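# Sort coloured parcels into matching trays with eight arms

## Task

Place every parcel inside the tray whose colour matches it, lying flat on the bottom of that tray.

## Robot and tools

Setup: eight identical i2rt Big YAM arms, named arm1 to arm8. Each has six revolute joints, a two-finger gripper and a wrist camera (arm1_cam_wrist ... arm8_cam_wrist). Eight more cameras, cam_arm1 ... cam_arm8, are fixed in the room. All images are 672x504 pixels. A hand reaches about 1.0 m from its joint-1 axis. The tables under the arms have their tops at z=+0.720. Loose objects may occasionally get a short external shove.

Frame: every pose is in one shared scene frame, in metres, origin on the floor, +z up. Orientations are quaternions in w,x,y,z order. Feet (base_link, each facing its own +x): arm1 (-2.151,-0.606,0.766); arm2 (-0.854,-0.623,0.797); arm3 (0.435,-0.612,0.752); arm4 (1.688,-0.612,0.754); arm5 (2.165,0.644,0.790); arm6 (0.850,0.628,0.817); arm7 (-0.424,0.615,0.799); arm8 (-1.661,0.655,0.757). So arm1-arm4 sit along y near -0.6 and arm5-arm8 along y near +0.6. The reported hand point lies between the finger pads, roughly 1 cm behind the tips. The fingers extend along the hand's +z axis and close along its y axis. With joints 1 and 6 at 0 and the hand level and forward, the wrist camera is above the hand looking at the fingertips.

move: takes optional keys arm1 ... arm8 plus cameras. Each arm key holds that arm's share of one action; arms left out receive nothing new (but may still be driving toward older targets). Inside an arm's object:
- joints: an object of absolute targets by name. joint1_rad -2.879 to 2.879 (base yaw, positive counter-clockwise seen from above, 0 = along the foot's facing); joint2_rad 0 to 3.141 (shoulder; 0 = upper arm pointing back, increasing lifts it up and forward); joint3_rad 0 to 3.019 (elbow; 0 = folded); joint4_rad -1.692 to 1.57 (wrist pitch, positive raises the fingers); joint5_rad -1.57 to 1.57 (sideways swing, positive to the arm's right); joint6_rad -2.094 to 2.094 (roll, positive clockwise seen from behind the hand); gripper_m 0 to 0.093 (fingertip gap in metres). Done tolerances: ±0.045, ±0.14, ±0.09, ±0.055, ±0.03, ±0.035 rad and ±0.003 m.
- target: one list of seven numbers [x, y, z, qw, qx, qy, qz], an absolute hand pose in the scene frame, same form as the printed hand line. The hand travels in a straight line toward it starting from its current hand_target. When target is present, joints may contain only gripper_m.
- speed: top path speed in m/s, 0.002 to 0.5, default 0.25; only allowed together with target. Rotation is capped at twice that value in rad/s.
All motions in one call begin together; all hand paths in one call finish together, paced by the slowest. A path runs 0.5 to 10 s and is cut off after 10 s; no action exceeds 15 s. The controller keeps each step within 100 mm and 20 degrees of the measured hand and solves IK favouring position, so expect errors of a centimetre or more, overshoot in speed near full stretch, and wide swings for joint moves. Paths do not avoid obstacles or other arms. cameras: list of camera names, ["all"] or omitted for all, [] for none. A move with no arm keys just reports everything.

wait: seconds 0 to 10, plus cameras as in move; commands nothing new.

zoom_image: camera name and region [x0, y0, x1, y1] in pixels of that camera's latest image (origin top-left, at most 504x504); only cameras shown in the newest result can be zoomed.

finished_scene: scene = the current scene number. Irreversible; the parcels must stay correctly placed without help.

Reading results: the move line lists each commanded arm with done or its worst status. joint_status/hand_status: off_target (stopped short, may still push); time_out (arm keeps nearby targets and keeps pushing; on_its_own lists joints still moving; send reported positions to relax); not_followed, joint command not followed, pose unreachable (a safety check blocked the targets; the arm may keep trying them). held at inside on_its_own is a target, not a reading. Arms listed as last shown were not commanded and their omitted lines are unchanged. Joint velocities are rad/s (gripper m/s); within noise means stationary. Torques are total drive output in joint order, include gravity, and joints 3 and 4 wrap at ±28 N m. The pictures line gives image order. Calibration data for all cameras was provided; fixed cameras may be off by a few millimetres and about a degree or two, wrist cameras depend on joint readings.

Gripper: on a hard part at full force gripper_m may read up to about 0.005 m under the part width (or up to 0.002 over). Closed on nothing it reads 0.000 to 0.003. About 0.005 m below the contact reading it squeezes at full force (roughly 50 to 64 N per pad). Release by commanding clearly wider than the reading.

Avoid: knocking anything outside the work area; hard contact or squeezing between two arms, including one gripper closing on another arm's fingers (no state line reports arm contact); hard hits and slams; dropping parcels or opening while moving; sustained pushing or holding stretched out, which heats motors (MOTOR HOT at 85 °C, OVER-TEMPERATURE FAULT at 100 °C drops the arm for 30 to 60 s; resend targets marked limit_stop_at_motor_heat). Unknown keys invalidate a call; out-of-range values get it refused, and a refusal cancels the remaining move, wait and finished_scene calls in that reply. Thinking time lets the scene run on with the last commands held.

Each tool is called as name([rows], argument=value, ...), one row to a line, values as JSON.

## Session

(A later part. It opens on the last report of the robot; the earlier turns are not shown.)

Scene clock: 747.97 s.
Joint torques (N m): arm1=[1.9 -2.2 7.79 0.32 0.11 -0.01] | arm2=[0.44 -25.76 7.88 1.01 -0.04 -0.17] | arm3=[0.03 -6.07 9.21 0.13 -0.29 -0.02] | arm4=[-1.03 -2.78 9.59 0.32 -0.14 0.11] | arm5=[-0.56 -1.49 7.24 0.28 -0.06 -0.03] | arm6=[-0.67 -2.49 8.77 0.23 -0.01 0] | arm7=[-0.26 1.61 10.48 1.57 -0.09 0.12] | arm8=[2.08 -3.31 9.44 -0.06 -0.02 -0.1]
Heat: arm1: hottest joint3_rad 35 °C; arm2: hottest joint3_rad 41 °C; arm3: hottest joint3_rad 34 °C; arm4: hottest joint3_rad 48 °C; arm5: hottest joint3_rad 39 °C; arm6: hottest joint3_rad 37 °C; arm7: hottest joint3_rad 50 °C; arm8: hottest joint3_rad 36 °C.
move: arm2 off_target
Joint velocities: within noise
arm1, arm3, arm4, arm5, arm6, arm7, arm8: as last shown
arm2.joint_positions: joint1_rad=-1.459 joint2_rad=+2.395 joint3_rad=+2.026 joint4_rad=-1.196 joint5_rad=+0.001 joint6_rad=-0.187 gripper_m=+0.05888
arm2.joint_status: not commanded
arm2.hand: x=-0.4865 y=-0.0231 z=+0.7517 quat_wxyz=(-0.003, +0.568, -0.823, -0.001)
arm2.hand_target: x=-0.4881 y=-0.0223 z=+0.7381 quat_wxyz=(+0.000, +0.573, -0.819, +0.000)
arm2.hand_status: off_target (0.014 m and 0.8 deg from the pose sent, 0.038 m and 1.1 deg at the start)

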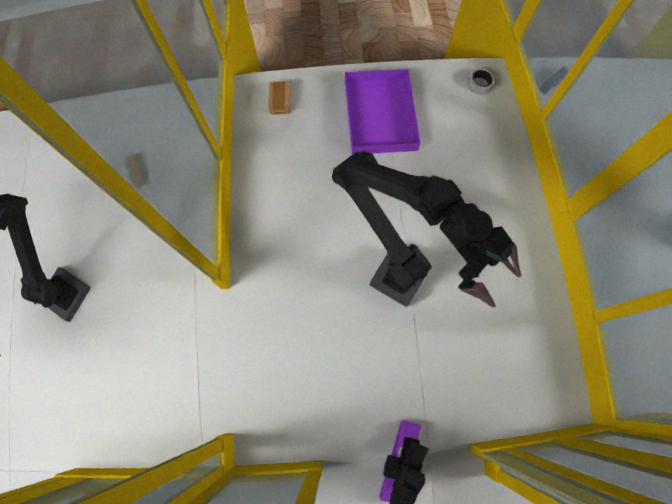

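move(arm2={"joints":{"gripper_m":0.085}}, cameras=[])

move(arm2={"target":[-0.488,-0.025,0.89,0,-0.5736,0.8192,0],"speed":0.2}, cameras=[])

move(arm2={"joints":{"joint2_rad":0.9,"joint3_rad":1.1,"joint4_rad":-1.62}}, arm7={"joints":{"joint1_rad":-1.037,"joint2_rad":1.2,"joint3_rad":1.25,"joint4_rad":-1.62,"joint5_rad":0,"joint6_rad":0.244,"gripper_m":0.093}}, cameras=[])

move(arm7={"target":[-0.49,-0.035,0.83,0,0.8192,0.5736,0],"speed":0.25}, cameras=["cam_arm7","arm7_cam_wrist"])

Scene clock: 759.97 s.
Joint torques (N m): arm1=[1.61 -2.08 7.83 0.43 0.15 -0.04] | arm2=[0.44 -25.76 7.87 0.94 -0.04 -0.17] | arm3=[-0.03 -6.12 9.22 0.13 -0.29 -0.01] | arm4=[-1.03 -2.78 9.61 0.34 -0.14 0.11] | arm5=[-0.73 -1.9 7.25 0.29 -0.02 -0.03] | arm6=[-0.56 -2.43 8.77 0.23 -0.02 -0.01] | arm7=[-0.32 1.61 10.44 1.57 -0.09 0.11] | arm8=[1.96 -3.37 9.36 -0.02 -0.02 -0.08]
Heat: arm1: hottest joint3_rad 35 °C; arm2: hottest joint3_rad 42 °C; arm3: hottest joint3_rad 34 °C; arm4: hottest joint3_rad 48 °C; arm5: hottest joint3_rad 39 °C; arm6: hottest joint3_rad 37 °C; arm7: hottest joint3_rad 50 °C; arm8: hottest joint3_rad 36 °C.
move: arm2 done
Joint velocities: within noise
arm1, arm3, arm4, arm5, arm6, arm7, arm8: as last shown
arm2.joint_positions: joint1_rad=-1.459 joint2_rad=+2.395 joint3_rad=+2.026 joint4_rad=-1.194 joint5_rad=+0.001 joint6_rad=-0.187 gripper_m=+0.08483
arm2.joint_status: all done
arm2.hand: x=-0.4863 y=-0.0227 z=+0.7517 quat_wxyz=(-0.004, +0.568, -0.823, -0.001)
arm2.hand_target: x=-0.4880 y=-0.0223 z=+0.7382 quat_wxyz=(+0.000, +0.574, -0.819, +0.000)
arm2.hand_status: not commanded

Scene clock: 761.57 s.
Joint torques (N m): arm1=[1.9 -2.43 7.87 0.36 0.14 0.01] | arm2=[0.21 -25.41 11.64 0.08 -0.04 -0.19] | arm3=[0.03 -6.18 9.21 0.14 -0.29 -0.01] | arm4=[-1.08 -2.84 9.61 0.32 -0.14 0.11] | arm5=[-0.91 -2.32 7.09 0.36 -0.05 -0.02] | arm6=[-0.62 -2.43 8.77 0.2 -0.01 -0.01] | arm7=[-0.38 1.67 10.41 1.57 -0.09 0.12] | arm8=[1.79 -3.19 9.42 -0.03 -0.02 -0.09]
Heat: arm1: hottest joint3_rad 35 °C; arm2: hottest joint3_rad 42 °C; arm3: hottest joint3_rad 34 °C; arm4: hottest joint3_rad 48 °C; arm5: hottest joint3_rad 39 °C; arm6: hottest joint3_rad 37 °C; arm7: hottest joint3_rad 50 °C; arm8: hottest joint3_rad 36 °C.
move: arm2 off_target
Joint velocities: within noise
arm1, arm3, arm4, arm5, arm6, arm7, arm8: as last shown
arm2.joint_positions: joint1_rad=-1.459 joint2_rad=+2.266 joint3_rad=+2.147 joint4_rad=-1.469 joint5_rad=+0.001 joint6_rad=-0.187 gripper_m=+0.08492
arm2.joint_status: not commanded
arm2.hand: x=-0.4928 y=-0.0334 z=+0.8843 quat_wxyz=(+0.008, +0.568, -0.823, +0.004)
arm2.hand_target: x=-0.4881 y=-0.0254 z=+0.8900 quat_wxyz=(+0.000, +0.574, -0.819, +0.000)
arm2.hand_status: off_target (0.011 m and 1.2 deg from the pose sent, 0.138 m and 0.9 deg at the start)

Scene clock: 763.43 s.
Joint torques (N m): arm1=[1.96 -2.14 7.84 0.34 0.13 0.01] | arm2=[0.26 -4.31 8.32 0.68 -0.04 -0.18] | arm3=[0.09 -6.07 9.22 0.13 -0.29 -0.02] | arm4=[-1.03 -2.84 9.61 0.34 -0.14 0.11] | arm5=[-0.91 -1.49 7.08 0.21 -0.05 -0.06] | arm6=[-0.5 -2.37 8.79 0.21 -0.01 -0.01] | arm7=[-0.97 -6.83 10.03 -0.24 0.05 0.21] | arm8=[1.85 -3.31 9.4 -0.09 -0.01 -0.11]
Heat: arm1: hottest joint3_rad 35 °C; arm2: hottest joint3_rad 42 °C; arm3: hottest joint3_rad 34 °C; arm4: hottest joint3_rad 48 °C; arm5: hottest joint3_rad 39 °C; arm6: hottest joint3_rad 37 °C; arm7: hottest joint3_rad 50 °C; arm8: hottest joint3_rad 36 °C.
move: arm2 done; arm7 done
Joint velocities: within noise
arm1, arm3, arm4, arm5, arm6, arm8: as last shown
arm2.joint_positions: joint1_rad=-1.459 joint2_rad=+0.901 joint3_rad=+1.103 joint4_rad=-1.616 joint5_rad=+0.001 joint6_rad=-0.187 gripper_m=+0.08492
arm2.joint_status: all done
arm2.hand: x=-0.7218 y=-0.4082 z=+1.1010 quat_wxyz=(-0.072, +0.566, -0.820, -0.032)
arm2.hand_target: x=-0.7227 y=-0.4095 z=+1.0999 quat_wxyz=(-0.070, +0.572, -0.817, -0.030)
arm2.hand_status: not commanded
arm7.joint_positions: joint1_rad=-1.030 joint2_rad=+1.197 joint3_rad=+1.252 joint4_rad=-1.610 joint5_rad=-0.002 joint6_rad=+0.235 gripper_m=+0.09310
arm7.joint_status: all done
arm7.hand: x=-0.4563 y=+0.2836 z=+1.0816 quat_wxyz=(-0.006, -0.815, -0.580, +0.004)
arm7.hand_target: x=-0.4588 y=+0.2864 z=+1.0797 quat_wxyz=(+0.001, -0.819, -0.573, +0.000)
arm7.hand_status: not commanded

Scene clock: 766.03 s.
Joint torques (N m): arm1=[1.9 -2.43 7.94 0.4 0.15 0] | arm2=[0.21 -4.31 8.31 0.68 -0.04 -0.18] | arm3=[0.03 -6.18 9.24 0.14 -0.29 -0.02] | arm4=[-1.03 -2.84 9.61 0.34 -0.14 0.11] | arm5=[-0.09 -2.08 7.16 0.29 -0.02 -0.04] | arm6=[-0.56 -2.43 8.77 0.2 -0.01 -0.01] | arm7=[-0.67 -16.85 14.27 -0.39 -0.01 0.22] | arm8=[2.08 -3.14 9.43 -0.01 -0.02 -0.11]
Heat: arm1: hottest joint3_rad 35 °C; arm2: hottest joint3_rad 42 °C; arm3: hottest joint3_rad 34 °C; arm4: hottest joint3_rad 48 °C; arm5: hottest joint3_rad 39 °C; arm6: hottest joint3_rad 37 °C; arm7: hottest joint3_rad 50 °C; arm8: hottest joint3_rad 36 °C.
move: arm7 off_target
Joint velocities: within noise
arm1, arm2, arm3, arm4, arm6: as last shown
arm5.joint_positions: joint1_rad=+1.577 joint2_rad=+0.902 joint3_rad=+1.096 joint4_rad=-1.613 joint5_rad=+0.000 joint6_rad=+0.093 gripper_m=+0.08988
arm5.joint_status: not commanded
arm5.hand: x=+2.0996 y=+0.3982 z=+1.0890 quat_wxyz=(+0.048, +0.817, +0.572, -0.054)
arm5.hand_target: x=+2.0997 y=+0.3997 z=+1.0908 quat_wxyz=(+0.047, +0.817, +0.572, -0.055)
arm5.hand_status: not commanded
arm7.joint_positions: joint1_rad=-1.030 joint2_rad=+2.151 joint3_rad=+1.772 joint4_rad=-1.218 joint5_rad=-0.002 joint6_rad=+0.238 gripper_m=+0.09310
arm7.joint_status: not commanded
arm7.hand: x=-0.4862 y=-0.0167 z=+0.8203 quat_wxyz=(+0.011, -0.815, -0.579, -0.010)
arm7.hand_target: x=-0.4900 y=-0.0341 z=+0.8302 quat_wxyz=(+0.000, -0.819, -0.574, +0.000)
arm7.hand_status: off_target (0.021 m and 1.8 deg from the pose sent, 0.407 m and 1.2 deg at the start)
arm8.joint_positions: joint1_rad=+0.303 joint2_rad=+0.906 joint3_rad=+1.107 joint4_rad=-1.616 joint5_rad=-0.002 joint6_rad=+0.054 gripper_m=+0.08993
arm8.joint_status: not commanded
arm8.hand: x=-1.7371 y=+0.4131 z=+1.0613 quat_wxyz=(-0.049, -0.819, -0.569, +0.061)
arm8.hand_target: x=-1.7362 y=+0.4162 z=+1.0598 quat_wxyz=(-0.046, -0.817, -0.572, +0.060)
arm8.hand_status: not commanded
pictures: arm7_cam_wrist, cam_arm7
arm7_cam_wrist: T_world_to_cam=[[-0.948963, 0.314826, 0.0188026, -0.474674], [0.263944, 0.760131, 0.593746, -0.33969], [0.172634, 0.568406, -0.804433, 0.874578], [0, 0, 0, 1]] pos_world=[-0.511771, -0.0894666, 0.914154]

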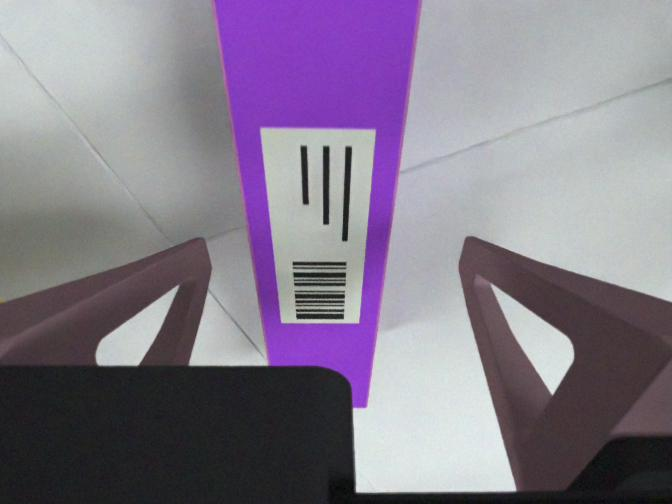

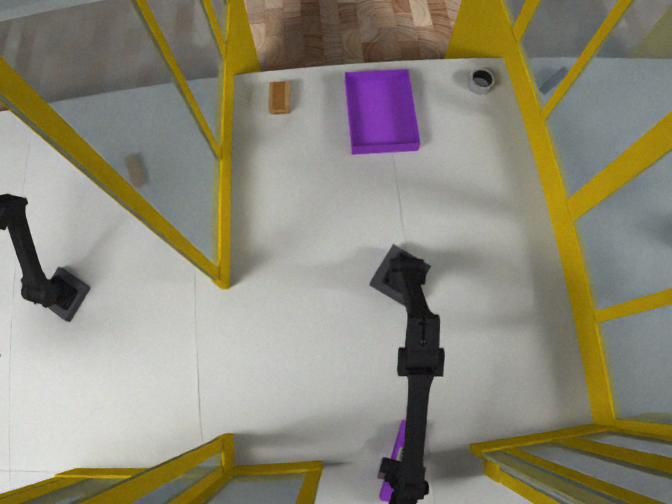

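move(arm7={"target":[-0.482,-0.022,0.742,0,0.8192,0.5736,0],"speed":0.12}, cameras=["arm7_cam_wrist"])

Scene clock: 774.30 s.
Joint torques (N m): arm1=[1.61 -2.43 7.8 0.25 0.12 0] | arm2=[0.26 -4.25 8.31 0.68 -0.03 -0.18] | arm3=[-0.03 -6.12 9.24 0.13 -0.29 -0.01] | arm4=[-1.08 -2.78 9.61 0.34 -0.14 0.11] | arm5=[-0.91 -2.08 7.23 0.21 -0.06 -0.03] | arm6=[-0.67 -2.43 8.79 0.23 -0.01 -0.01] | arm7=[0.21 -17.38 8.36 0.57 0.02 0.21] | arm8=[1.85 -3.49 9.43 -0.01 0 -0.09]
Heat: arm1: hottest joint3_rad 35 °C; arm2: hottest joint3_rad 41 °C; arm3: hottest joint3_rad 34 °C; arm4: hottest joint3_rad 48 °C; arm5: hottest joint3_rad 39 °C; arm6: hottest joint3_rad 37 °C; arm7: hottest joint3_rad 52 °C; arm8: hottest joint3_rad 36 °C.
move: arm7 off_target
Joint velocities: within noise
arm1, arm2, arm4, arm5, arm8: as last shown
arm3.joint_positions: joint1_rad=+0.257 joint2_rad=+0.913 joint3_rad=+1.101 joint4_rad=-1.614 joint5_rad=-0.004 joint6_rad=-0.348 gripper_m=+0.08497
arm3.joint_status: not commanded
arm3.hand: x=+0.1946 y=-0.5255 z=+1.0507 quat_wxyz=(-0.026, +0.997, -0.002, -0.066)
arm3.hand_target: x=+0.1973 y=-0.5293 z=+1.0532 quat_wxyz=(-0.025, +0.997, +0.001, -0.069)
arm3.hand_status: not commanded
arm6.joint_positions: joint1_rad=-1.148 joint2_rad=+0.907 joint3_rad=+1.097 joint4_rad=-1.614 joint5_rad=+0.001 joint6_rad=+0.145 gripper_m=+0.08989
arm6.joint_status: not commanded
arm6.hand: x=+0.8007 y=+0.3802 z=+1.1166 quat_wxyz=(-0.050, -0.814, -0.576, +0.053)
arm6.hand_target: x=+0.8013 y=+0.3822 z=+1.1194 quat_wxyz=(-0.052, -0.817, -0.572, +0.054)
arm6.hand_status: not commanded
arm7.joint_positions: joint1_rad=-1.030 joint2_rad=+2.228 joint3_rad=+1.713 joint4_rad=-1.045 joint5_rad=-0.002 joint6_rad=+0.248 gripper_m=+0.09310
arm7.joint_status: not commanded
arm7.hand: x=-0.4869 y=-0.0239 z=+0.7525 quat_wxyz=(-0.004, -0.819, -0.574, +0.002)
arm7.hand_target: x=-0.4821 y=-0.0219 z=+0.7422 quat_wxyz=(+0.000, -0.819, -0.574, +0.000)
arm7.hand_status: off_target (0.012 m and 0.5 deg from the pose sent, 0.079 m and 1.8 deg at the start)
arm7_cam_wrist: T_world_to_cam=[[-0.945496, 0.325467, 0.0104584, -0.463634], [0.274319, 0.778781, 0.564135, -0.265912], [0.175463, 0.536256, -0.825616, 0.84086], [0, 0, 0, 1]] pos_world=[-0.512959, -0.0929321, 0.849087]

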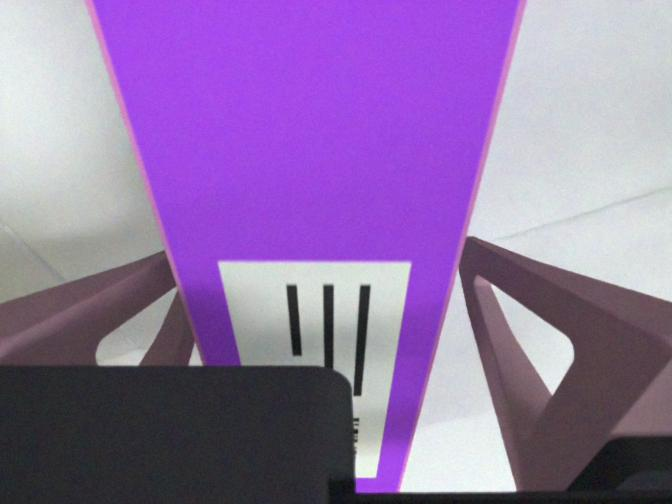

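move(arm7={"target":[-0.470,0.010,0.742,0,0.8192,0.5736,0],"speed":0.1}, cameras=["arm7_cam_wrist"])

Scene clock: 789.33 s.
Joint torques (N m): arm1=[1.9 -2.2 7.83 0.39 0.11 -0.01] | arm2=[0.21 -4.31 8.31 0.68 -0.04 -0.18] | arm3=[0.03 -6.07 9.25 0.17 -0.29 -0.02] | arm4=[-1.08 -2.78 9.61 0.34 -0.14 0.11] | arm5=[-1.2 -2.43 7.25 0.39 -0.03 -0.05] | arm6=[-0.62 -2.55 8.79 0.21 -0.01 0] | arm7=[0.38 -18.32 6.9 0.44 0.08 0.22] | arm8=[2.2 -3.43 9.42 -0.03 -0.01 -0.09]
Heat: arm1: hottest joint3_rad 35 °C; arm2: hottest joint3_rad 40 °C; arm3: hottest joint3_rad 34 °C; arm4: hottest joint3_rad 48 °C; arm5: hottest joint3_rad 39 °C; arm6: hottest joint3_rad 37 °C; arm7: hottest joint3_rad 49 °C; arm8: hottest joint3_rad 36 °C.
move: arm7 done
Joint velocities: within noise
arm1.joint_positions: joint1_rad=-1.597 joint2_rad=+0.899 joint3_rad=+1.113 joint4_rad=-1.613 joint5_rad=+0.006 joint6_rad=-0.089 gripper_m=+0.07989
arm1.joint_status: not commanded
arm1.hand: x=-2.2644 y=-0.8316 z=+1.0761 quat_wxyz=(-0.045, -0.820, -0.566, +0.078)
arm1.hand_target: x=-2.2615 y=-0.8289 z=+1.0701 quat_wxyz=(-0.039, -0.818, -0.569, +0.069)
arm1.hand_status: not commanded
arm2, arm3, arm5, arm6, arm8: as last shown
arm4.joint_positions: joint1_rad=-1.875 joint2_rad=+0.905 joint3_rad=+1.110 joint4_rad=-1.615 joint5_rad=-0.013 joint6_rad=+0.001 gripper_m=+0.07991
arm4.joint_status: not commanded
arm4.hand: x=+1.8464 y=-0.8105 z=+1.0590 quat_wxyz=(-0.072, -0.443, -0.893, +0.037)
arm4.hand_target: x=+1.8423 y=-0.8088 z=+1.0560 quat_wxyz=(-0.068, -0.452, -0.889, +0.034)
arm4.hand_status: not commanded
arm7.joint_positions: joint1_rad=-1.017 joint2_rad=+2.179 joint3_rad=+1.585 joint4_rad=-0.981 joint5_rad=-0.004 joint6_rad=+0.263 gripper_m=+0.09309
arm7.joint_status: not commanded
arm7.hand: x=-0.4755 y=+0.0079 z=+0.7403 quat_wxyz=(+0.002, -0.819, -0.574, -0.003)
arm7.hand_target: x=-0.4701 y=+0.0100 z=+0.7421 quat_wxyz=(+0.000, -0.819, -0.574, +0.000)
arm7.hand_status: done (0.006 m and 0.4 deg from the pose sent, 0.039 m and 0.5 deg at the start)
arm7_cam_wrist: T_world_to_cam=[[-0.944901, 0.327125, 0.0123177, -0.464267], [0.273967, 0.769636, 0.576717, -0.296396], [0.179178, 0.548315, -0.816851, 0.806828], [0, 0, 0, 1]] pos_world=[-0.502049, -0.0624048, 0.835714]

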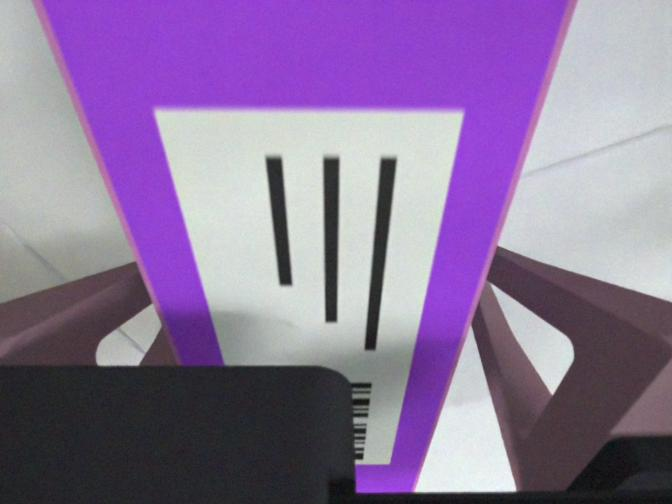

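move(arm7={"joints":{"gripper_m":0.052}}, cameras=[])

move(arm7={"target":[-0.470,0.04,0.90,0,0.8192,0.5736,0],"speed":0.2}, cameras=["arm7_cam_wrist"])

Scene clock: 797.47 s.
Joint torques (N m): arm1=[1.73 -2.43 7.86 0.42 0.12 0] | arm2=[0.21 -4.31 8.31 0.68 -0.04 -0.18] | arm3=[-0.03 -6.01 9.24 0.16 -0.3 -0.01] | arm4=[-1.03 -2.78 9.59 0.34 -0.14 0.11] | arm5=[-1.08 -2.14 7.28 0.18 -0.03 -0.06] | arm6=[-0.67 -2.43 8.79 0.21 -0.01 -0.01] | arm7=[0.44 -18.02 6.95 0.54 0.09 0.21] | arm8=[1.9 -3.19 9.4 0.01 0 -0.1]
Heat: arm1: hottest joint3_rad 35 °C; arm2: hottest joint3_rad 40 °C; arm3: hottest joint3_rad 34 °C; arm4: hottest joint3_rad 48 °C; arm5: hottest joint3_rad 39 °C; arm6: hottest joint3_rad 37 °C; arm7: hottest joint3_rad 48 °C; arm8: hottest joint3_rad 36 °C.
move: arm7 off_target
Joint velocities: within noise
arm1, arm2, arm3, arm4, arm5, arm6, arm8: as last shown
arm7.joint_positions: joint1_rad=-1.016 joint2_rad=+2.179 joint3_rad=+1.585 joint4_rad=-0.981 joint5_rad=-0.004 joint6_rad=+0.264 gripper_m=+0.06049
arm7.joint_status: gripper_m off_target (ended at +0.06052, target +0.05200)
arm7.hand: x=-0.4753 y=+0.0079 z=+0.7403 quat_wxyz=(+0.002, -0.819, -0.574, -0.003)
arm7.hand_target: x=-0.4701 y=+0.0100 z=+0.7420 quat_wxyz=(+0.000, -0.819, -0.574, +0.000)
arm7.hand_status: not commanded

Scene clock: 799.03 s.
Joint torques (N m): arm1=[1.96 -2.61 7.9 0.34 0.12 -0.01] | arm2=[0.26 -4.31 8.31 0.68 -0.04 -0.18] | arm3=[-0.09 -6.12 9.24 0.14 -0.28 -0.01] | arm4=[-1.03 -2.84 9.61 0.32 -0.14 0.11] | arm5=[-0.44 -1.9 6.97 0.43 -0.01 -0.06] | arm6=[-0.56 -2.43 8.77 0.2 -0.01 -0.01] | arm7=[-0.03 -16.38 12.29 -0.38 0.09 0.17] | arm8=[2.02 -3.43 9.46 -0.08 -0.01 -0.09]
Heat: arm1: hottest joint3_rad 35 °C; arm2: hottest joint3_rad 40 °C; arm3: hottest joint3_rad 34 °C; arm4: hottest joint3_rad 48 °C; arm5: hottest joint3_rad 39 °C; arm6: hottest joint3_rad 37 °C; arm7: hottest joint3_rad 48 °C; arm8: hottest joint3_rad 36 °C.
move: arm7 off_target
Joint velocities: within noise
arm1, arm2, arm3, arm4, arm5, arm6, arm8: as last shown
arm7.joint_positions: joint1_rad=-1.016 joint2_rad=+1.920 joint3_rad=+1.565 joint4_rad=-1.246 joint5_rad=-0.004 joint6_rad=+0.264 gripper_m=+0.06049
arm7.joint_status: not commanded
arm7.hand: x=-0.4715 y=+0.0507 z=+0.8822 quat_wxyz=(+0.012, -0.819, -0.573, -0.012)
arm7.hand_target: x=-0.4699 y=+0.0406 z=+0.9000 quat_wxyz=(+0.000, -0.819, -0.573, +0.000)
arm7.hand_status: off_target (0.021 m and 1.9 deg from the pose sent, 0.163 m and 0.4 deg at the start)
arm7_cam_wrist: T_world_to_cam=[[-0.944802, 0.327108, 0.0186712, -0.481746], [0.272976, 0.754373, 0.596997, -0.429876], [0.181197, 0.569141, -0.802026, 0.885421], [0, 0, 0, 1]] pos_world=[-0.498245, -0.0220593, 0.975761]

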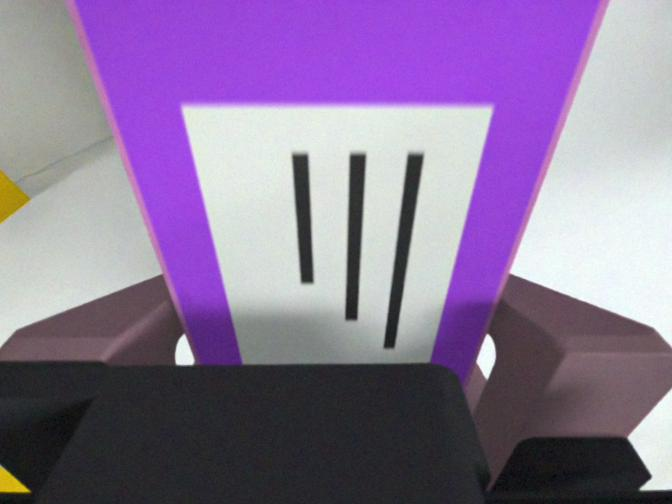

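move(arm7={"joints":{"joint2_rad":1.1,"joint3_rad":1.2,"joint4_rad":-1.62}}, cameras=[])

move(arm7={"joints":{"joint1_rad":2.164,"joint6_rad":0.0}}, cameras=[])

move(arm7={"target":[-0.392,1.32,0.91,0,-0.6947,0.7193,0],"speed":0.25}, cameras=["cam_arm7","arm7_cam_wrist"])

Scene clock: 822.63 s.
Joint torques (N m): arm1=[1.96 -2.14 7.82 0.32 0.14 -0.01] | arm2=[0.26 -4.31 8.31 0.68 -0.03 -0.18] | arm3=[0.03 -6.12 9.22 0.14 -0.29 -0.02] | arm4=[-1.03 -2.84 9.59 0.34 -0.14 0.11] | arm5=[-0.91 -1.67 7.27 0.29 -0.05 -0.06] | arm6=[-0.62 -2.49 8.73 0.23 -0.01 0] | arm7=[0.09 -5.71 9.37 -0.06 0.08 0.15] | arm8=[2.02 -3.37 9.4 -0.06 -0.01 -0.1]
Heat: arm1: hottest joint3_rad 35 °C; arm2: hottest joint3_rad 39 °C; arm3: hottest joint3_rad 34 °C; arm4: hottest joint3_rad 48 °C; arm5: hottest joint3_rad 39 °C; arm6: hottest joint3_rad 37 °C; arm7: hottest joint3_rad 50 °C; arm8: hottest joint3_rad 36 °C.
move: arm7 done
Joint velocities: within noise
arm1, arm2, arm3, arm4, arm5, arm6, arm8: as last shown
arm7.joint_positions: joint1_rad=-1.016 joint2_rad=+1.096 joint3_rad=+1.210 joint4_rad=-1.612 joint5_rad=-0.004 joint6_rad=+0.264 gripper_m=+0.06049
arm7.joint_status: all done
arm7.hand: x=-0.4494 y=+0.3087 z=+1.0951 quat_wxyz=(-0.028, -0.819, -0.573, +0.021)
arm7.hand_target: x=-0.4481 y=+0.3119 z=+1.0898 quat_wxyz=(-0.019, -0.819, -0.573, +0.015)
arm7.hand_status: not commanded

Scene clock: 825.13 s.
Joint torques (N m): arm1=[1.9 -2.32 7.88 0.42 0.14 0] | arm2=[0.21 -4.25 8.32 0.68 -0.04 -0.18] | arm3=[0.09 -6.12 9.24 0.17 -0.3 -0.01] | arm4=[-1.03 -2.84 9.59 0.34 -0.15 0.11] | arm5=[-1.03 -1.67 7.09 0.34 -0.05 -0.01] | arm6=[-0.56 -2.43 8.8 0.23 -0.01 -0.01] | arm7=[0.38 -6.83 9.39 -0.12 0.01 0.04] | arm8=[1.96 -3.19 9.43 -0.13 -0.01 -0.1]
Heat: arm1: hottest joint3_rad 35 °C; arm2: hottest joint3_rad 39 °C; arm3: hottest joint3_rad 34 °C; arm4: hottest joint3_rad 48 °C; arm5: hottest joint3_rad 39 °C; arm6: hottest joint3_rad 37 °C; arm7: hottest joint3_rad 50 °C; arm8: hottest joint3_rad 36 °C.
move: arm7 done
Joint velocities: within noise
arm1, arm2, arm3, arm4, arm5, arm6, arm8: as last shown
arm7.joint_positions: joint1_rad=+2.155 joint2_rad=+1.111 joint3_rad=+1.210 joint4_rad=-1.612 joint5_rad=-0.003 joint6_rad=+0.008 gripper_m=+0.06052
arm7.joint_status: all done
arm7.hand: x=-0.4064 y=+0.9225 z=+1.0924 quat_wxyz=(-0.021, +0.684, -0.729, -0.022)
arm7.hand_target: x=-0.4092 y=+0.9168 z=+1.0914 quat_wxyz=(-0.019, +0.690, -0.723, -0.019)
arm7.hand_status: not commanded

Scene clock: 828.07 s.
Joint torques (N m): arm1=[1.9 -2.32 7.72 0.39 0.1 -0.01] | arm2=[0.26 -4.31 8.31 0.68 -0.04 -0.18] | arm3=[0.03 -6.12 9.21 0.16 -0.3 -0.01] | arm4=[-1.08 -2.84 9.61 0.32 -0.14 0.11] | arm5=[-0.85 -1.49 7.19 0.34 -0.07 -0.03] | arm6=[-0.56 -2.37 8.76 0.21 -0.01 0] | arm7=[0.56 -18.08 15.79 -0.27 0.06 0] | arm8=[1.85 -3.43 9.47 -0.02 -0.03 -0.1]
Heat: arm1: hottest joint3_rad 35 °C; arm2: hottest joint3_rad 39 °C; arm3: hottest joint3_rad 34 °C; arm4: hottest joint3_rad 48 °C; arm5: hottest joint3_rad 39 °C; arm6: hottest joint3_rad 37 °C; arm7: hottest joint3_rad 51 °C; arm8: hottest joint3_rad 36 °C.
move: arm7 off_target
Joint velocities: within noise
arm1, arm3, arm4, arm5, arm6, arm8: as last shown
arm2.joint_positions: joint1_rad=-1.459 joint2_rad=+0.901 joint3_rad=+1.103 joint4_rad=-1.616 joint5_rad=+0.001 joint6_rad=-0.187 gripper_m=+0.08492
arm2.joint_status: not commanded
arm2.hand: x=-0.7218 y=-0.4082 z=+1.1010 quat_wxyz=(-0.072, +0.566, -0.820, -0.032)
arm2.hand_target: x=-0.7227 y=-0.4095 z=+1.0999 quat_wxyz=(-0.070, +0.572, -0.817, -0.030)
arm2.hand_status: not commanded
arm7.joint_positions: joint1_rad=+2.158 joint2_rad=+2.275 joint3_rad=+2.191 joint4_rad=-1.524 joint5_rad=-0.003 joint6_rad=+0.001 gripper_m=+0.06052
arm7.joint_status: not commanded
arm7.hand: x=-0.3872 y=+1.3039 z=+0.8987 quat_wxyz=(+0.013, +0.688, -0.726, +0.010)
arm7.hand_target: x=-0.3920 y=+1.3188 z=+0.9100 quat_wxyz=(-0.001, +0.695, -0.719, -0.001)
arm7.hand_status: off_target (0.020 m and 2.2 deg from the pose sent, 0.438 m and 3.9 deg at the start)
pictures: arm7_cam_wrist, cam_arm7
arm7_cam_wrist: T_world_to_cam=[[0.999236, -0.0378654, 0.00970816, 0.424422], [-0.0361536, -0.800778, 0.597869, 0.499244], [-0.0148645, -0.597763, -0.801535, 1.61535], [0, 0, 0, 1]] pos_world=[-0.382037, 1.38145, 0.992157]

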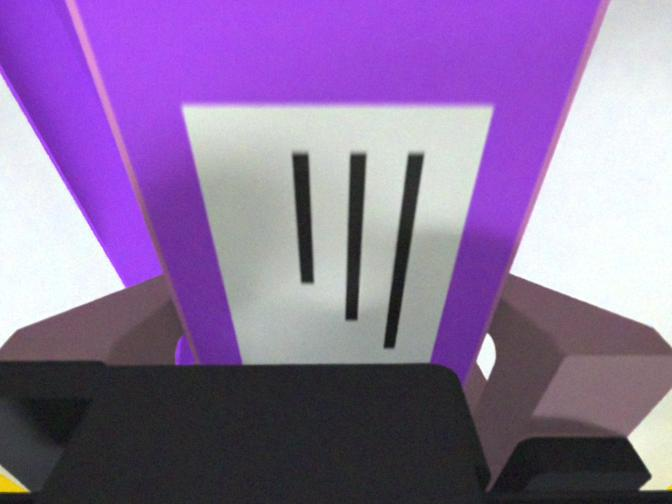

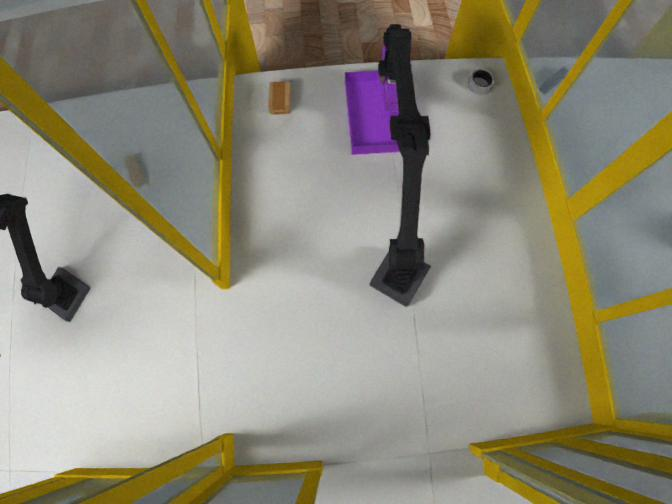

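move(arm7={"target":[-0.452,1.325,0.885,0,-0.6947,0.7193,0],"speed":0.2}, cameras=["cam_arm7","arm7_cam_wrist"])

zoom_image(camera="cam_arm7", region=[300, 10, 460, 170])

Scene clock: 838.37 s.
Joint torques (N m): arm1=[2.2 -2.43 7.9 0.36 0.12 0] | arm2=[0.26 -4.31 8.31 0.68 -0.03 -0.18] | arm3=[0.09 -6.07 9.21 0.12 -0.29 -0.02] | arm4=[-1.03 -2.84 9.61 0.32 -0.14 0.11] | arm5=[-0.85 -1.73 7.38 0.42 -0.08 -0.06] | arm6=[-0.62 -2.43 8.76 0.2 -0.01 0] | arm7=[-0.79 -18.73 14.24 0.34 0.05 0.2] | arm8=[2.2 -3.31 9.5 0.02 -0.02 -0.1]
Heat: arm1: hottest joint3_rad 35 °C; arm2: hottest joint3_rad 39 °C; arm3: hottest joint3_rad 34 °C; arm4: hottest joint3_rad 48 °C; arm5: hottest joint3_rad 39 °C; arm6: hottest joint3_rad 37 °C; arm7: hottest joint3_rad 52 °C; arm8: hottest joint3_rad 36 °C.
move: arm7 off_target
Joint velocities: within noise
arm1, arm2, arm3, arm4, arm6: as last shown
arm5.joint_positions: joint1_rad=+1.577 joint2_rad=+0.902 joint3_rad=+1.096 joint4_rad=-1.613 joint5_rad=+0.000 joint6_rad=+0.093 gripper_m=+0.08988
arm5.joint_status: not commanded
arm5.hand: x=+2.0996 y=+0.3982 z=+1.0890 quat_wxyz=(+0.048, +0.817, +0.572, -0.054)
arm5.hand_target: x=+2.0997 y=+0.3997 z=+1.0908 quat_wxyz=(+0.047, +0.817, +0.572, -0.055)
arm5.hand_status: not commanded
arm7.joint_positions: joint1_rad=+2.258 joint2_rad=+2.307 joint3_rad=+2.191 joint4_rad=-1.500 joint5_rad=-0.002 joint6_rad=+0.065 gripper_m=+0.06052
arm7.joint_status: not commanded
arm7.hand: x=-0.4566 y=+1.3086 z=+0.8767 quat_wxyz=(+0.015, +0.701, -0.713, +0.015)
arm7.hand_target: x=-0.4519 y=+1.3240 z=+0.8851 quat_wxyz=(+0.000, +0.695, -0.719, +0.000)
arm7.hand_status: off_target (0.019 m and 2.6 deg from the pose sent, 0.069 m and 2.2 deg at the start)
arm8.joint_positions: joint1_rad=+0.303 joint2_rad=+0.906 joint3_rad=+1.107 joint4_rad=-1.616 joint5_rad=-0.002 joint6_rad=+0.054 gripper_m=+0.08993
arm8.joint_status: not commanded
arm8.hand: x=-1.7371 y=+0.4131 z=+1.0613 quat_wxyz=(-0.049, -0.819, -0.569, +0.061)
arm8.hand_target: x=-1.7362 y=+0.4162 z=+1.0598 quat_wxyz=(-0.046, -0.817, -0.572, +0.060)
arm8.hand_status: not commanded
pictures: arm7_cam_wrist, cam_arm7
arm7_cam_wrist: T_world_to_cam=[[0.999915, -0.00185724, 0.0129393, 0.444462], [-0.00930681, -0.796233, 0.604919, 0.513657], [0.00917919, -0.604988, -0.796182, 1.61514], [0, 0, 0, 1]] pos_world=[-0.454469, 1.38696, 0.969474]

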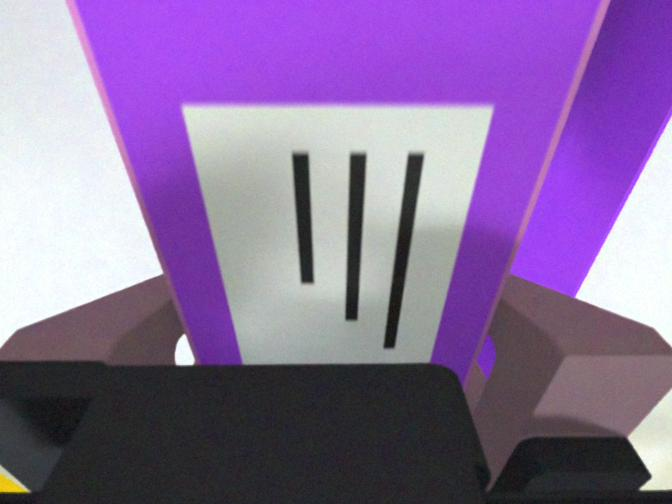

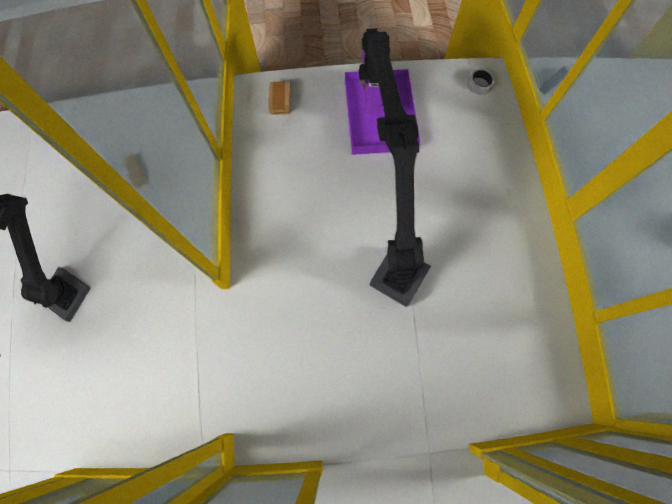

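Scaled by 3.150.

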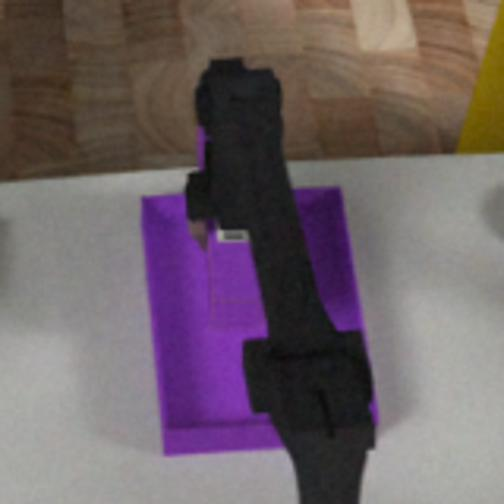

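move(arm7={"target":[-0.414,1.308,0.84,0,-0.6947,0.7193,0],"speed":0.15}, cameras=["cam_arm7","arm7_cam_wrist"])

zoom_image(camera="cam_arm7", region=[300, 10, 460, 170])

Scene clock: 862.27 s.
Joint torques (N m): arm1=[1.67 -2.43 7.79 0.4 0.11 0] | arm2=[0.21 -4.31 8.31 0.68 -0.04 -0.18] | arm3=[0.03 -6.24 9.21 0.14 -0.3 -0.01] | arm4=[-1.03 -2.84 9.61 0.34 -0.14 0.11] | arm5=[-1.03 -2.14 7.25 0.27 -0.06 -0.01] | arm6=[-0.62 -2.43 8.79 0.21 -0.01 -0.01] | arm7=[-0.15 -20.37 8.88 0.53 0.03 0.04] | arm8=[1.96 -3.25 9.4 -0.02 -0.02 -0.1]
Heat: arm1: hottest joint3_rad 35 °C; arm2: hottest joint3_rad 39 °C; arm3: hottest joint3_rad 34 °C; arm4: hottest joint3_rad 48 °C; arm5: hottest joint3_rad 40 °C; arm6: hottest joint3_rad 37 °C; arm7: hottest joint3_rad 54 °C; arm8: hottest joint3_rad 36 °C.
move: arm7 done
Joint velocities: within noise
arm1, arm2, arm4, arm5, arm8: as last shown
arm3.joint_positions: joint1_rad=+0.257 joint2_rad=+0.913 joint3_rad=+1.101 joint4_rad=-1.614 joint5_rad=-0.004 joint6_rad=-0.348 gripper_m=+0.08497
arm3.joint_status: not commanded
arm3.hand: x=+0.1946 y=-0.5255 z=+1.0507 quat_wxyz=(-0.026, +0.997, -0.002, -0.066)
arm3.hand_target: x=+0.1973 y=-0.5293 z=+1.0532 quat_wxyz=(-0.025, +0.997, +0.001, -0.069)
arm3.hand_status: not commanded
arm6.joint_positions: joint1_rad=-1.148 joint2_rad=+0.907 joint3_rad=+1.097 joint4_rad=-1.614 joint5_rad=+0.001 joint6_rad=+0.145 gripper_m=+0.08989
arm6.joint_status: not commanded
arm6.hand: x=+0.8007 y=+0.3802 z=+1.1166 quat_wxyz=(-0.050, -0.814, -0.576, +0.053)
arm6.hand_target: x=+0.8013 y=+0.3822 z=+1.1194 quat_wxyz=(-0.052, -0.817, -0.572, +0.054)
arm6.hand_status: not commanded
arm7.joint_positions: joint1_rad=+2.195 joint2_rad=+2.304 joint3_rad=+2.071 joint4_rad=-1.359 joint5_rad=-0.002 joint6_rad=+0.032 gripper_m=+0.06052
arm7.joint_status: not commanded
arm7.hand: x=-0.4128 y=+1.3068 z=+0.8333 quat_wxyz=(+0.007, +0.690, -0.724, +0.006)
arm7.hand_target: x=-0.4140 y=+1.3080 z=+0.8399 quat_wxyz=(+0.000, +0.695, -0.719, +0.000)
arm7.hand_status: done (0.007 m and 1.3 deg from the pose sent, 0.056 m and 2.6 deg at the start)
pictures: arm7_cam_wrist, cam_arm7
arm7_cam_wrist: T_world_to_cam=[[0.999421, -0.0318933, 0.0118139, 0.441227], [-0.0327685, -0.809918, 0.585627, 0.563219], [-0.00910924, -0.585675, -0.810495, 1.55828], [0, 0, 0, 1]] pos_world=[-0.408322, 1.38288, 0.927932]

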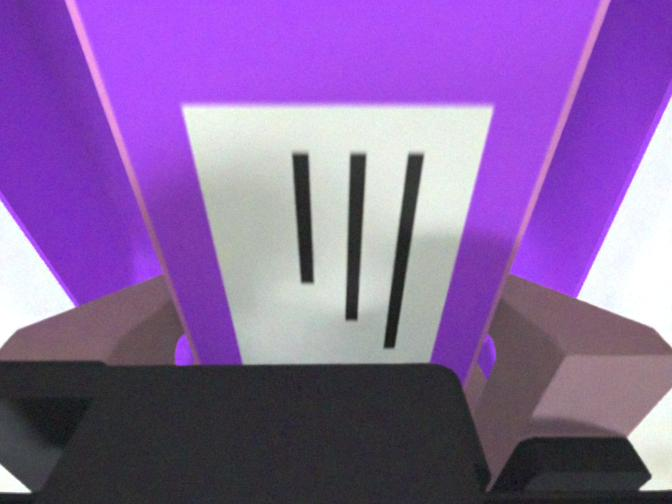

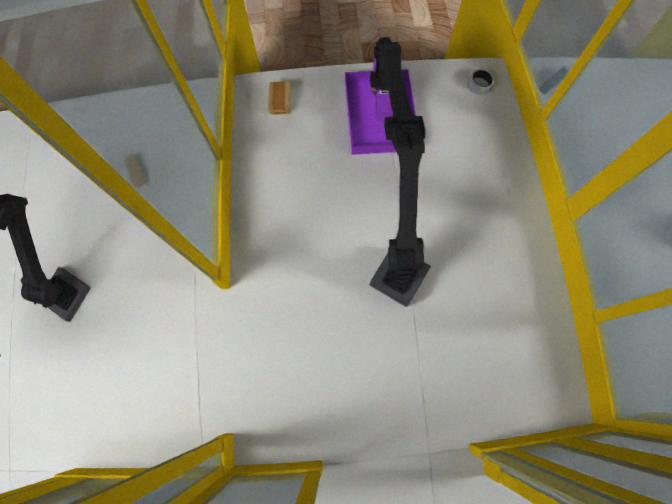

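Scaled by 3.150.

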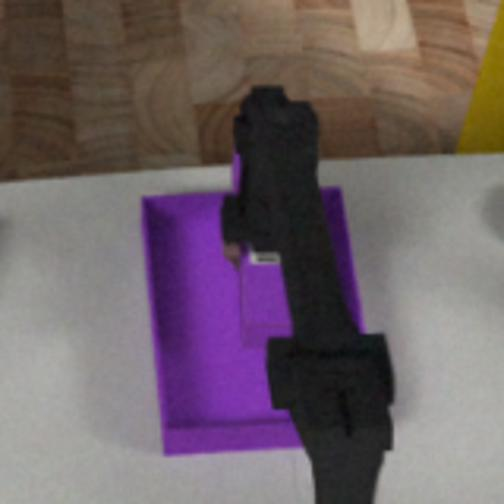

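move(arm7={"target":[-0.422,1.262,0.832,0,-0.6947,0.7193,0],"speed":0.15}, cameras=["cam_arm7","arm7_cam_wrist"])

zoom_image(camera="cam_arm7", region=[300, 10, 460, 170])

Scene clock: 880.07 s.
Joint torques (N m): arm1=[1.67 -2.08 7.83 0.39 0.12 0.01] | arm2=[0.26 -4.31 8.32 0.68 -0.03 -0.18] | arm3=[0.15 -6.07 9.22 0.16 -0.29 -0.02] | arm4=[-1.03 -2.84 9.59 0.32 -0.14 0.11] | arm5=[-1.03 -2.37 7.17 0.25 -0.06 -0.06] | arm6=[-0.62 -2.37 8.76 0.2 -0.01 -0.01] | arm7=[0.73 -19.55 8.4 0.44 0.01 0.13] | arm8=[2.14 -3.25 9.4 -0.08 -0.01 -0.11]
Heat: arm1: hottest joint3_rad 35 °C; arm2: hottest joint3_rad 39 °C; arm3: hottest joint3_rad 34 °C; arm4: hottest joint3_rad 48 °C; arm5: hottest joint3_rad 40 °C; arm6: hottest joint3_rad 37 °C; arm7: hottest joint3_rad 52 °C; arm8: hottest joint3_rad 36 °C.
move: arm7 done
Joint velocities: within noise
arm1.joint_positions: joint1_rad=-1.597 joint2_rad=+0.899 joint3_rad=+1.113 joint4_rad=-1.613 joint5_rad=+0.006 joint6_rad=-0.089 gripper_m=+0.07989
arm1.joint_status: not commanded
arm1.hand: x=-2.2644 y=-0.8316 z=+1.0761 quat_wxyz=(-0.045, -0.820, -0.566, +0.078)
arm1.hand_target: x=-2.2615 y=-0.8289 z=+1.0701 quat_wxyz=(-0.039, -0.818, -0.569, +0.069)
arm1.hand_status: not commanded
arm2, arm3, arm5, arm6, arm8: as last shown
arm4.joint_positions: joint1_rad=-1.875 joint2_rad=+0.905 joint3_rad=+1.110 joint4_rad=-1.615 joint5_rad=-0.013 joint6_rad=+0.001 gripper_m=+0.07991
arm4.joint_status: not commanded
arm4.hand: x=+1.8464 y=-0.8105 z=+1.0590 quat_wxyz=(-0.072, -0.443, -0.893, +0.037)
arm4.hand_target: x=+1.8423 y=-0.8088 z=+1.0560 quat_wxyz=(-0.068, -0.452, -0.889, +0.034)
arm4.hand_status: not commanded
arm7.joint_positions: joint1_rad=+2.199 joint2_rad=+2.181 joint3_rad=+1.824 joint4_rad=-1.237 joint5_rad=-0.002 joint6_rad=+0.031 gripper_m=+0.06052
arm7.joint_status: not commanded
arm7.hand: x=-0.4162 y=+1.2614 z=+0.8237 quat_wxyz=(+0.008, +0.692, -0.722, +0.007)
arm7.hand_target: x=-0.4220 y=+1.2619 z=+0.8319 quat_wxyz=(+0.000, +0.695, -0.719, +0.000)
arm7.hand_status: done (0.010 m and 1.3 deg from the pose sent, 0.046 m and 1.3 deg at the start)
pictures: arm7_cam_wrist, cam_arm7
arm7_cam_wrist: T_world_to_cam=[[0.999568, -0.0269283, 0.011807, 0.437115], [-0.0287288, -0.808946, 0.58718, 0.531103], [-0.00626058, -0.587265, -0.80937, 1.52619], [0, 0, 0, 1]] pos_world=[-0.412113, 1.33768, 0.918235]

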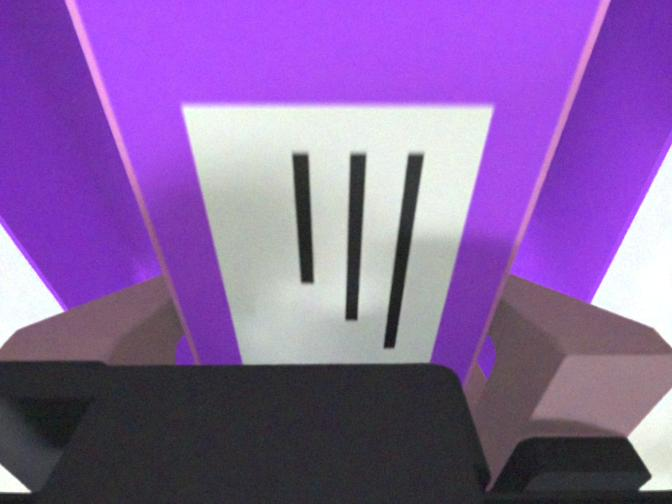

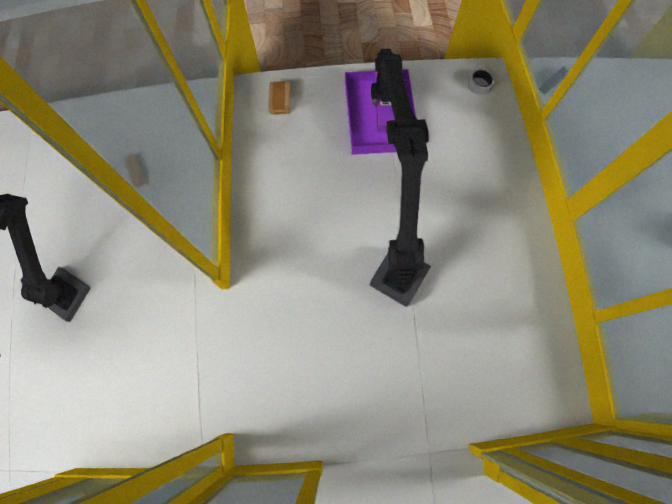

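Scaled by 3.150.

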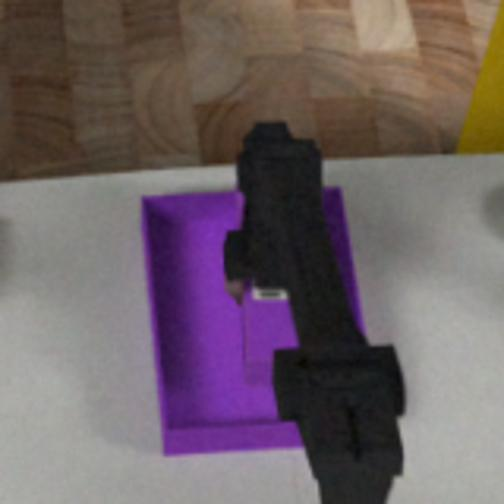

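move(arm7={"target":[-0.432,1.265,0.785,0,-0.6947,0.7193,0],"speed":0.15}, cameras=["arm7_cam_wrist","cam_arm7"])

zoom_image(camera="cam_arm7", region=[300, 10, 460, 170])

Scene clock: 887.73 s.
Joint torques (N m): arm1=[1.61 -2.26 7.76 0.29 0.12 0] | arm2=[0.26 -4.31 8.31 0.68 -0.04 -0.18] | arm3=[-0.09 -6.12 9.22 0.17 -0.29 -0.02] | arm4=[-1.03 -2.78 9.59 0.34 -0.14 0.11] | arm5=[-0.67 -1.9 7.17 0.36 -0.05 0] | arm6=[-0.62 -2.43 8.77 0.21 -0.01 0] | arm7=[0.32 -17.38 8.53 0.59 0.02 0.22] | arm8=[1.79 -3.6 9.43 -0.03 0 -0.1]
Heat: arm1: hottest joint3_rad 35 °C; arm2: hottest joint3_rad 39 °C; arm3: hottest joint3_rad 34 °C; arm4: hottest joint3_rad 48 °C; arm5: hottest joint3_rad 40 °C; arm6: hottest joint3_rad 37 °C; arm7: hottest joint3_rad 51 °C; arm8: hottest joint3_rad 36 °C.
move: arm7 off_target
Joint velocities: within noise
arm1, arm2, arm3, arm4, arm5, arm6, arm8: as last shown
arm7.joint_positions: joint1_rad=+2.217 joint2_rad=+2.203 joint3_rad=+1.791 joint4_rad=-1.150 joint5_rad=-0.002 joint6_rad=+0.038 gripper_m=+0.06052
arm7.joint_status: not commanded
arm7.hand: x=-0.4276 y=+1.2676 z=+0.7981 quat_wxyz=(-0.004, +0.696, -0.718, -0.005)
arm7.hand_target: x=-0.4320 y=+1.2647 z=+0.7851 quat_wxyz=(+0.000, +0.695, -0.719, +0.000)
arm7.hand_status: off_target (0.014 m and 0.7 deg from the pose sent, 0.042 m and 1.3 deg at the start)
arm7_cam_wrist: T_world_to_cam=[[0.999799, -0.0165807, 0.0112483, 0.436374], [-0.020036, -0.828049, 0.560297, 0.600274], [0.0000240005, -0.56041, -0.828215, 1.49275], [0, 0, 0, 1]] pos_world=[-0.424295, 1.34085, 0.89508]

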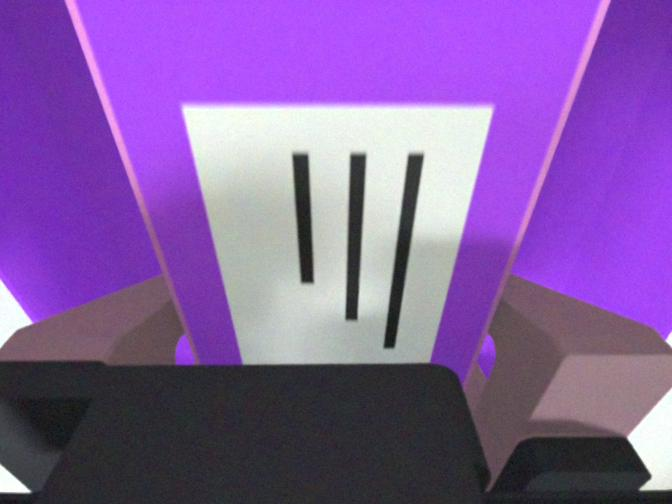

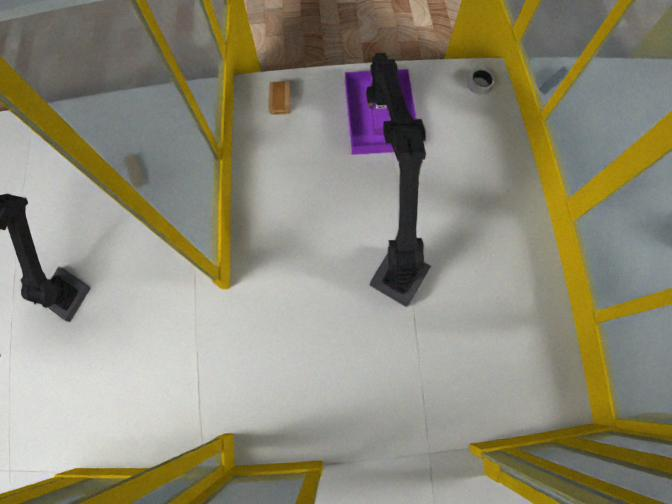

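Scaled by 3.150.

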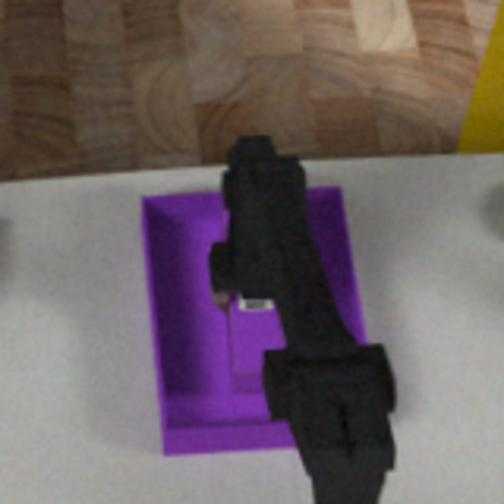

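move(arm7={"target":[-0.430,1.268,0.745,0,-0.6947,0.7193,0],"speed":0.1}, cameras=[])

move(arm7={"target":[-0.430,1.268,0.73,0,-0.6947,0.7193,0],"speed":0.06}, cameras=["arm7_cam_wrist"])

Scene clock: 894.50 s.
Joint torques (N m): arm1=[1.67 -2.37 7.8 0.44 0.12 0.01] | arm2=[0.26 -4.31 8.31 0.66 -0.03 -0.18] | arm3=[-0.03 -6.18 9.22 0.14 -0.29 -0.01] | arm4=[-1.03 -2.84 9.61 0.32 -0.14 0.12] | arm5=[-0.79 -2.43 7.21 0.4 -0.08 -0.05] | arm6=[-0.56 -2.43 8.77 0.21 -0.01 0] | arm7=[0.03 -18.02 8.55 0.47 0.03 0.18] | arm8=[2.14 -3.31 9.44 -0.03 0.01 -0.11]
Heat: arm1: hottest joint3_rad 35 °C; arm2: hottest joint3_rad 39 °C; arm3: hottest joint3_rad 34 °C; arm4: hottest joint3_rad 48 °C; arm5: hottest joint3_rad 40 °C; arm6: hottest joint3_rad 37 °C; arm7: hottest joint3_rad 50 °C; arm8: hottest joint3_rad 36 °C.
move: arm7 done
Joint velocities: arm1=[within noise] | arm2=[within noise] | arm3=[within noise] | arm4=[-0.015 0.005 0.012 -0.002 -0.007 -0.154 0] | arm5=[within noise] | arm6=[within noise] | arm7=[within noise] | arm8=[within noise]
arm1, arm2, arm3, arm4, arm5, arm6, arm8: as last shown
arm7.joint_positions: joint1_rad=+2.217 joint2_rad=+2.266 joint3_rad=+1.778 joint4_rad=-1.081 joint5_rad=-0.002 joint6_rad=+0.039 gripper_m=+0.06052
arm7.joint_status: not commanded
arm7.hand: x=-0.4277 y=+1.2693 z=+0.7536 quat_wxyz=(-0.001, +0.696, -0.718, -0.002)
arm7.hand_target: x=-0.4300 y=+1.2679 z=+0.7450 quat_wxyz=(+0.000, +0.695, -0.719, +0.000)
arm7.hand_status: done (0.009 m and 0.3 deg from the pose sent, 0.053 m and 0.8 deg at the start)

Scene clock: 895.53 s.
Joint torques (N m): arm1=[1.73 -2.2 7.76 0.39 0.13 -0.01] | arm2=[0.26 -4.31 8.32 0.68 -0.04 -0.18] | arm3=[-0.03 -6.07 9.22 0.13 -0.29 -0.01] | arm4=[-1.03 -2.84 9.61 0.34 -0.14 0.11] | arm5=[-0.85 -1.96 7.19 0.4 -0.02 -0.03] | arm6=[-0.62 -2.43 8.77 0.21 -0.02 0] | arm7=[-0.09 -17.32 7.92 0.62 0.01 0.17] | arm8=[1.85 -3.19 9.33 -0.05 -0.03 -0.09]
Heat: arm1: hottest joint3_rad 35 °C; arm2: hottest joint3_rad 39 °C; arm3: hottest joint3_rad 34 °C; arm4: hottest joint3_rad 48 °C; arm5: hottest joint3_rad 40 °C; arm6: hottest joint3_rad 37 °C; arm7: hottest joint3_rad 50 °C; arm8: hottest joint3_rad 36 °C.
move: arm7 off_target
Joint velocities: within noise
arm1, arm2, arm3, arm4, arm5, arm6, arm8: as last shown
arm7.joint_positions: joint1_rad=+2.217 joint2_rad=+2.277 joint3_rad=+1.778 joint4_rad=-1.056 joint5_rad=-0.002 joint6_rad=+0.039 gripper_m=+0.06052
arm7.joint_status: not commanded
arm7.hand: x=-0.4277 y=+1.2736 z=+0.7471 quat_wxyz=(-0.006, +0.696, -0.718, -0.008)
arm7.hand_target: x=-0.4300 y=+1.2677 z=+0.7303 quat_wxyz=(+0.000, +0.695, -0.719, +0.000)
arm7.hand_status: off_target (0.018 m and 1.1 deg from the pose sent, 0.024 m and 0.3 deg at the start)
arm7_cam_wrist: T_world_to_cam=[[0.999793, -0.0170732, 0.0110574, 0.437952], [-0.0203393, -0.831843, 0.554639, 0.642729], [-0.000271447, -0.554749, -0.832018, 1.44936], [0, 0, 0, 1]] pos_world=[-0.424396, 1.34616, 0.844569]

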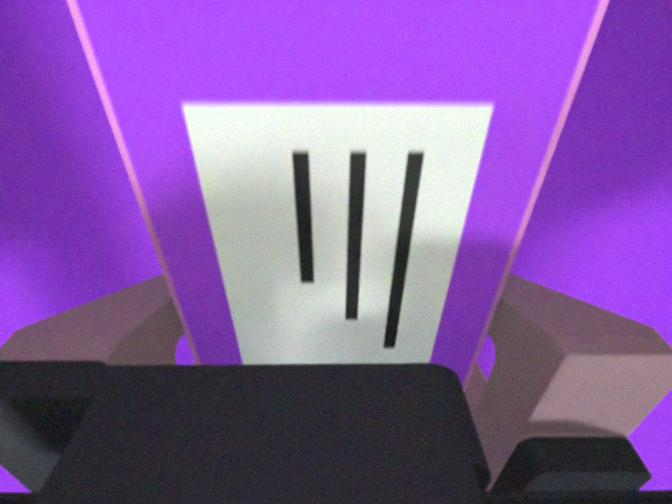

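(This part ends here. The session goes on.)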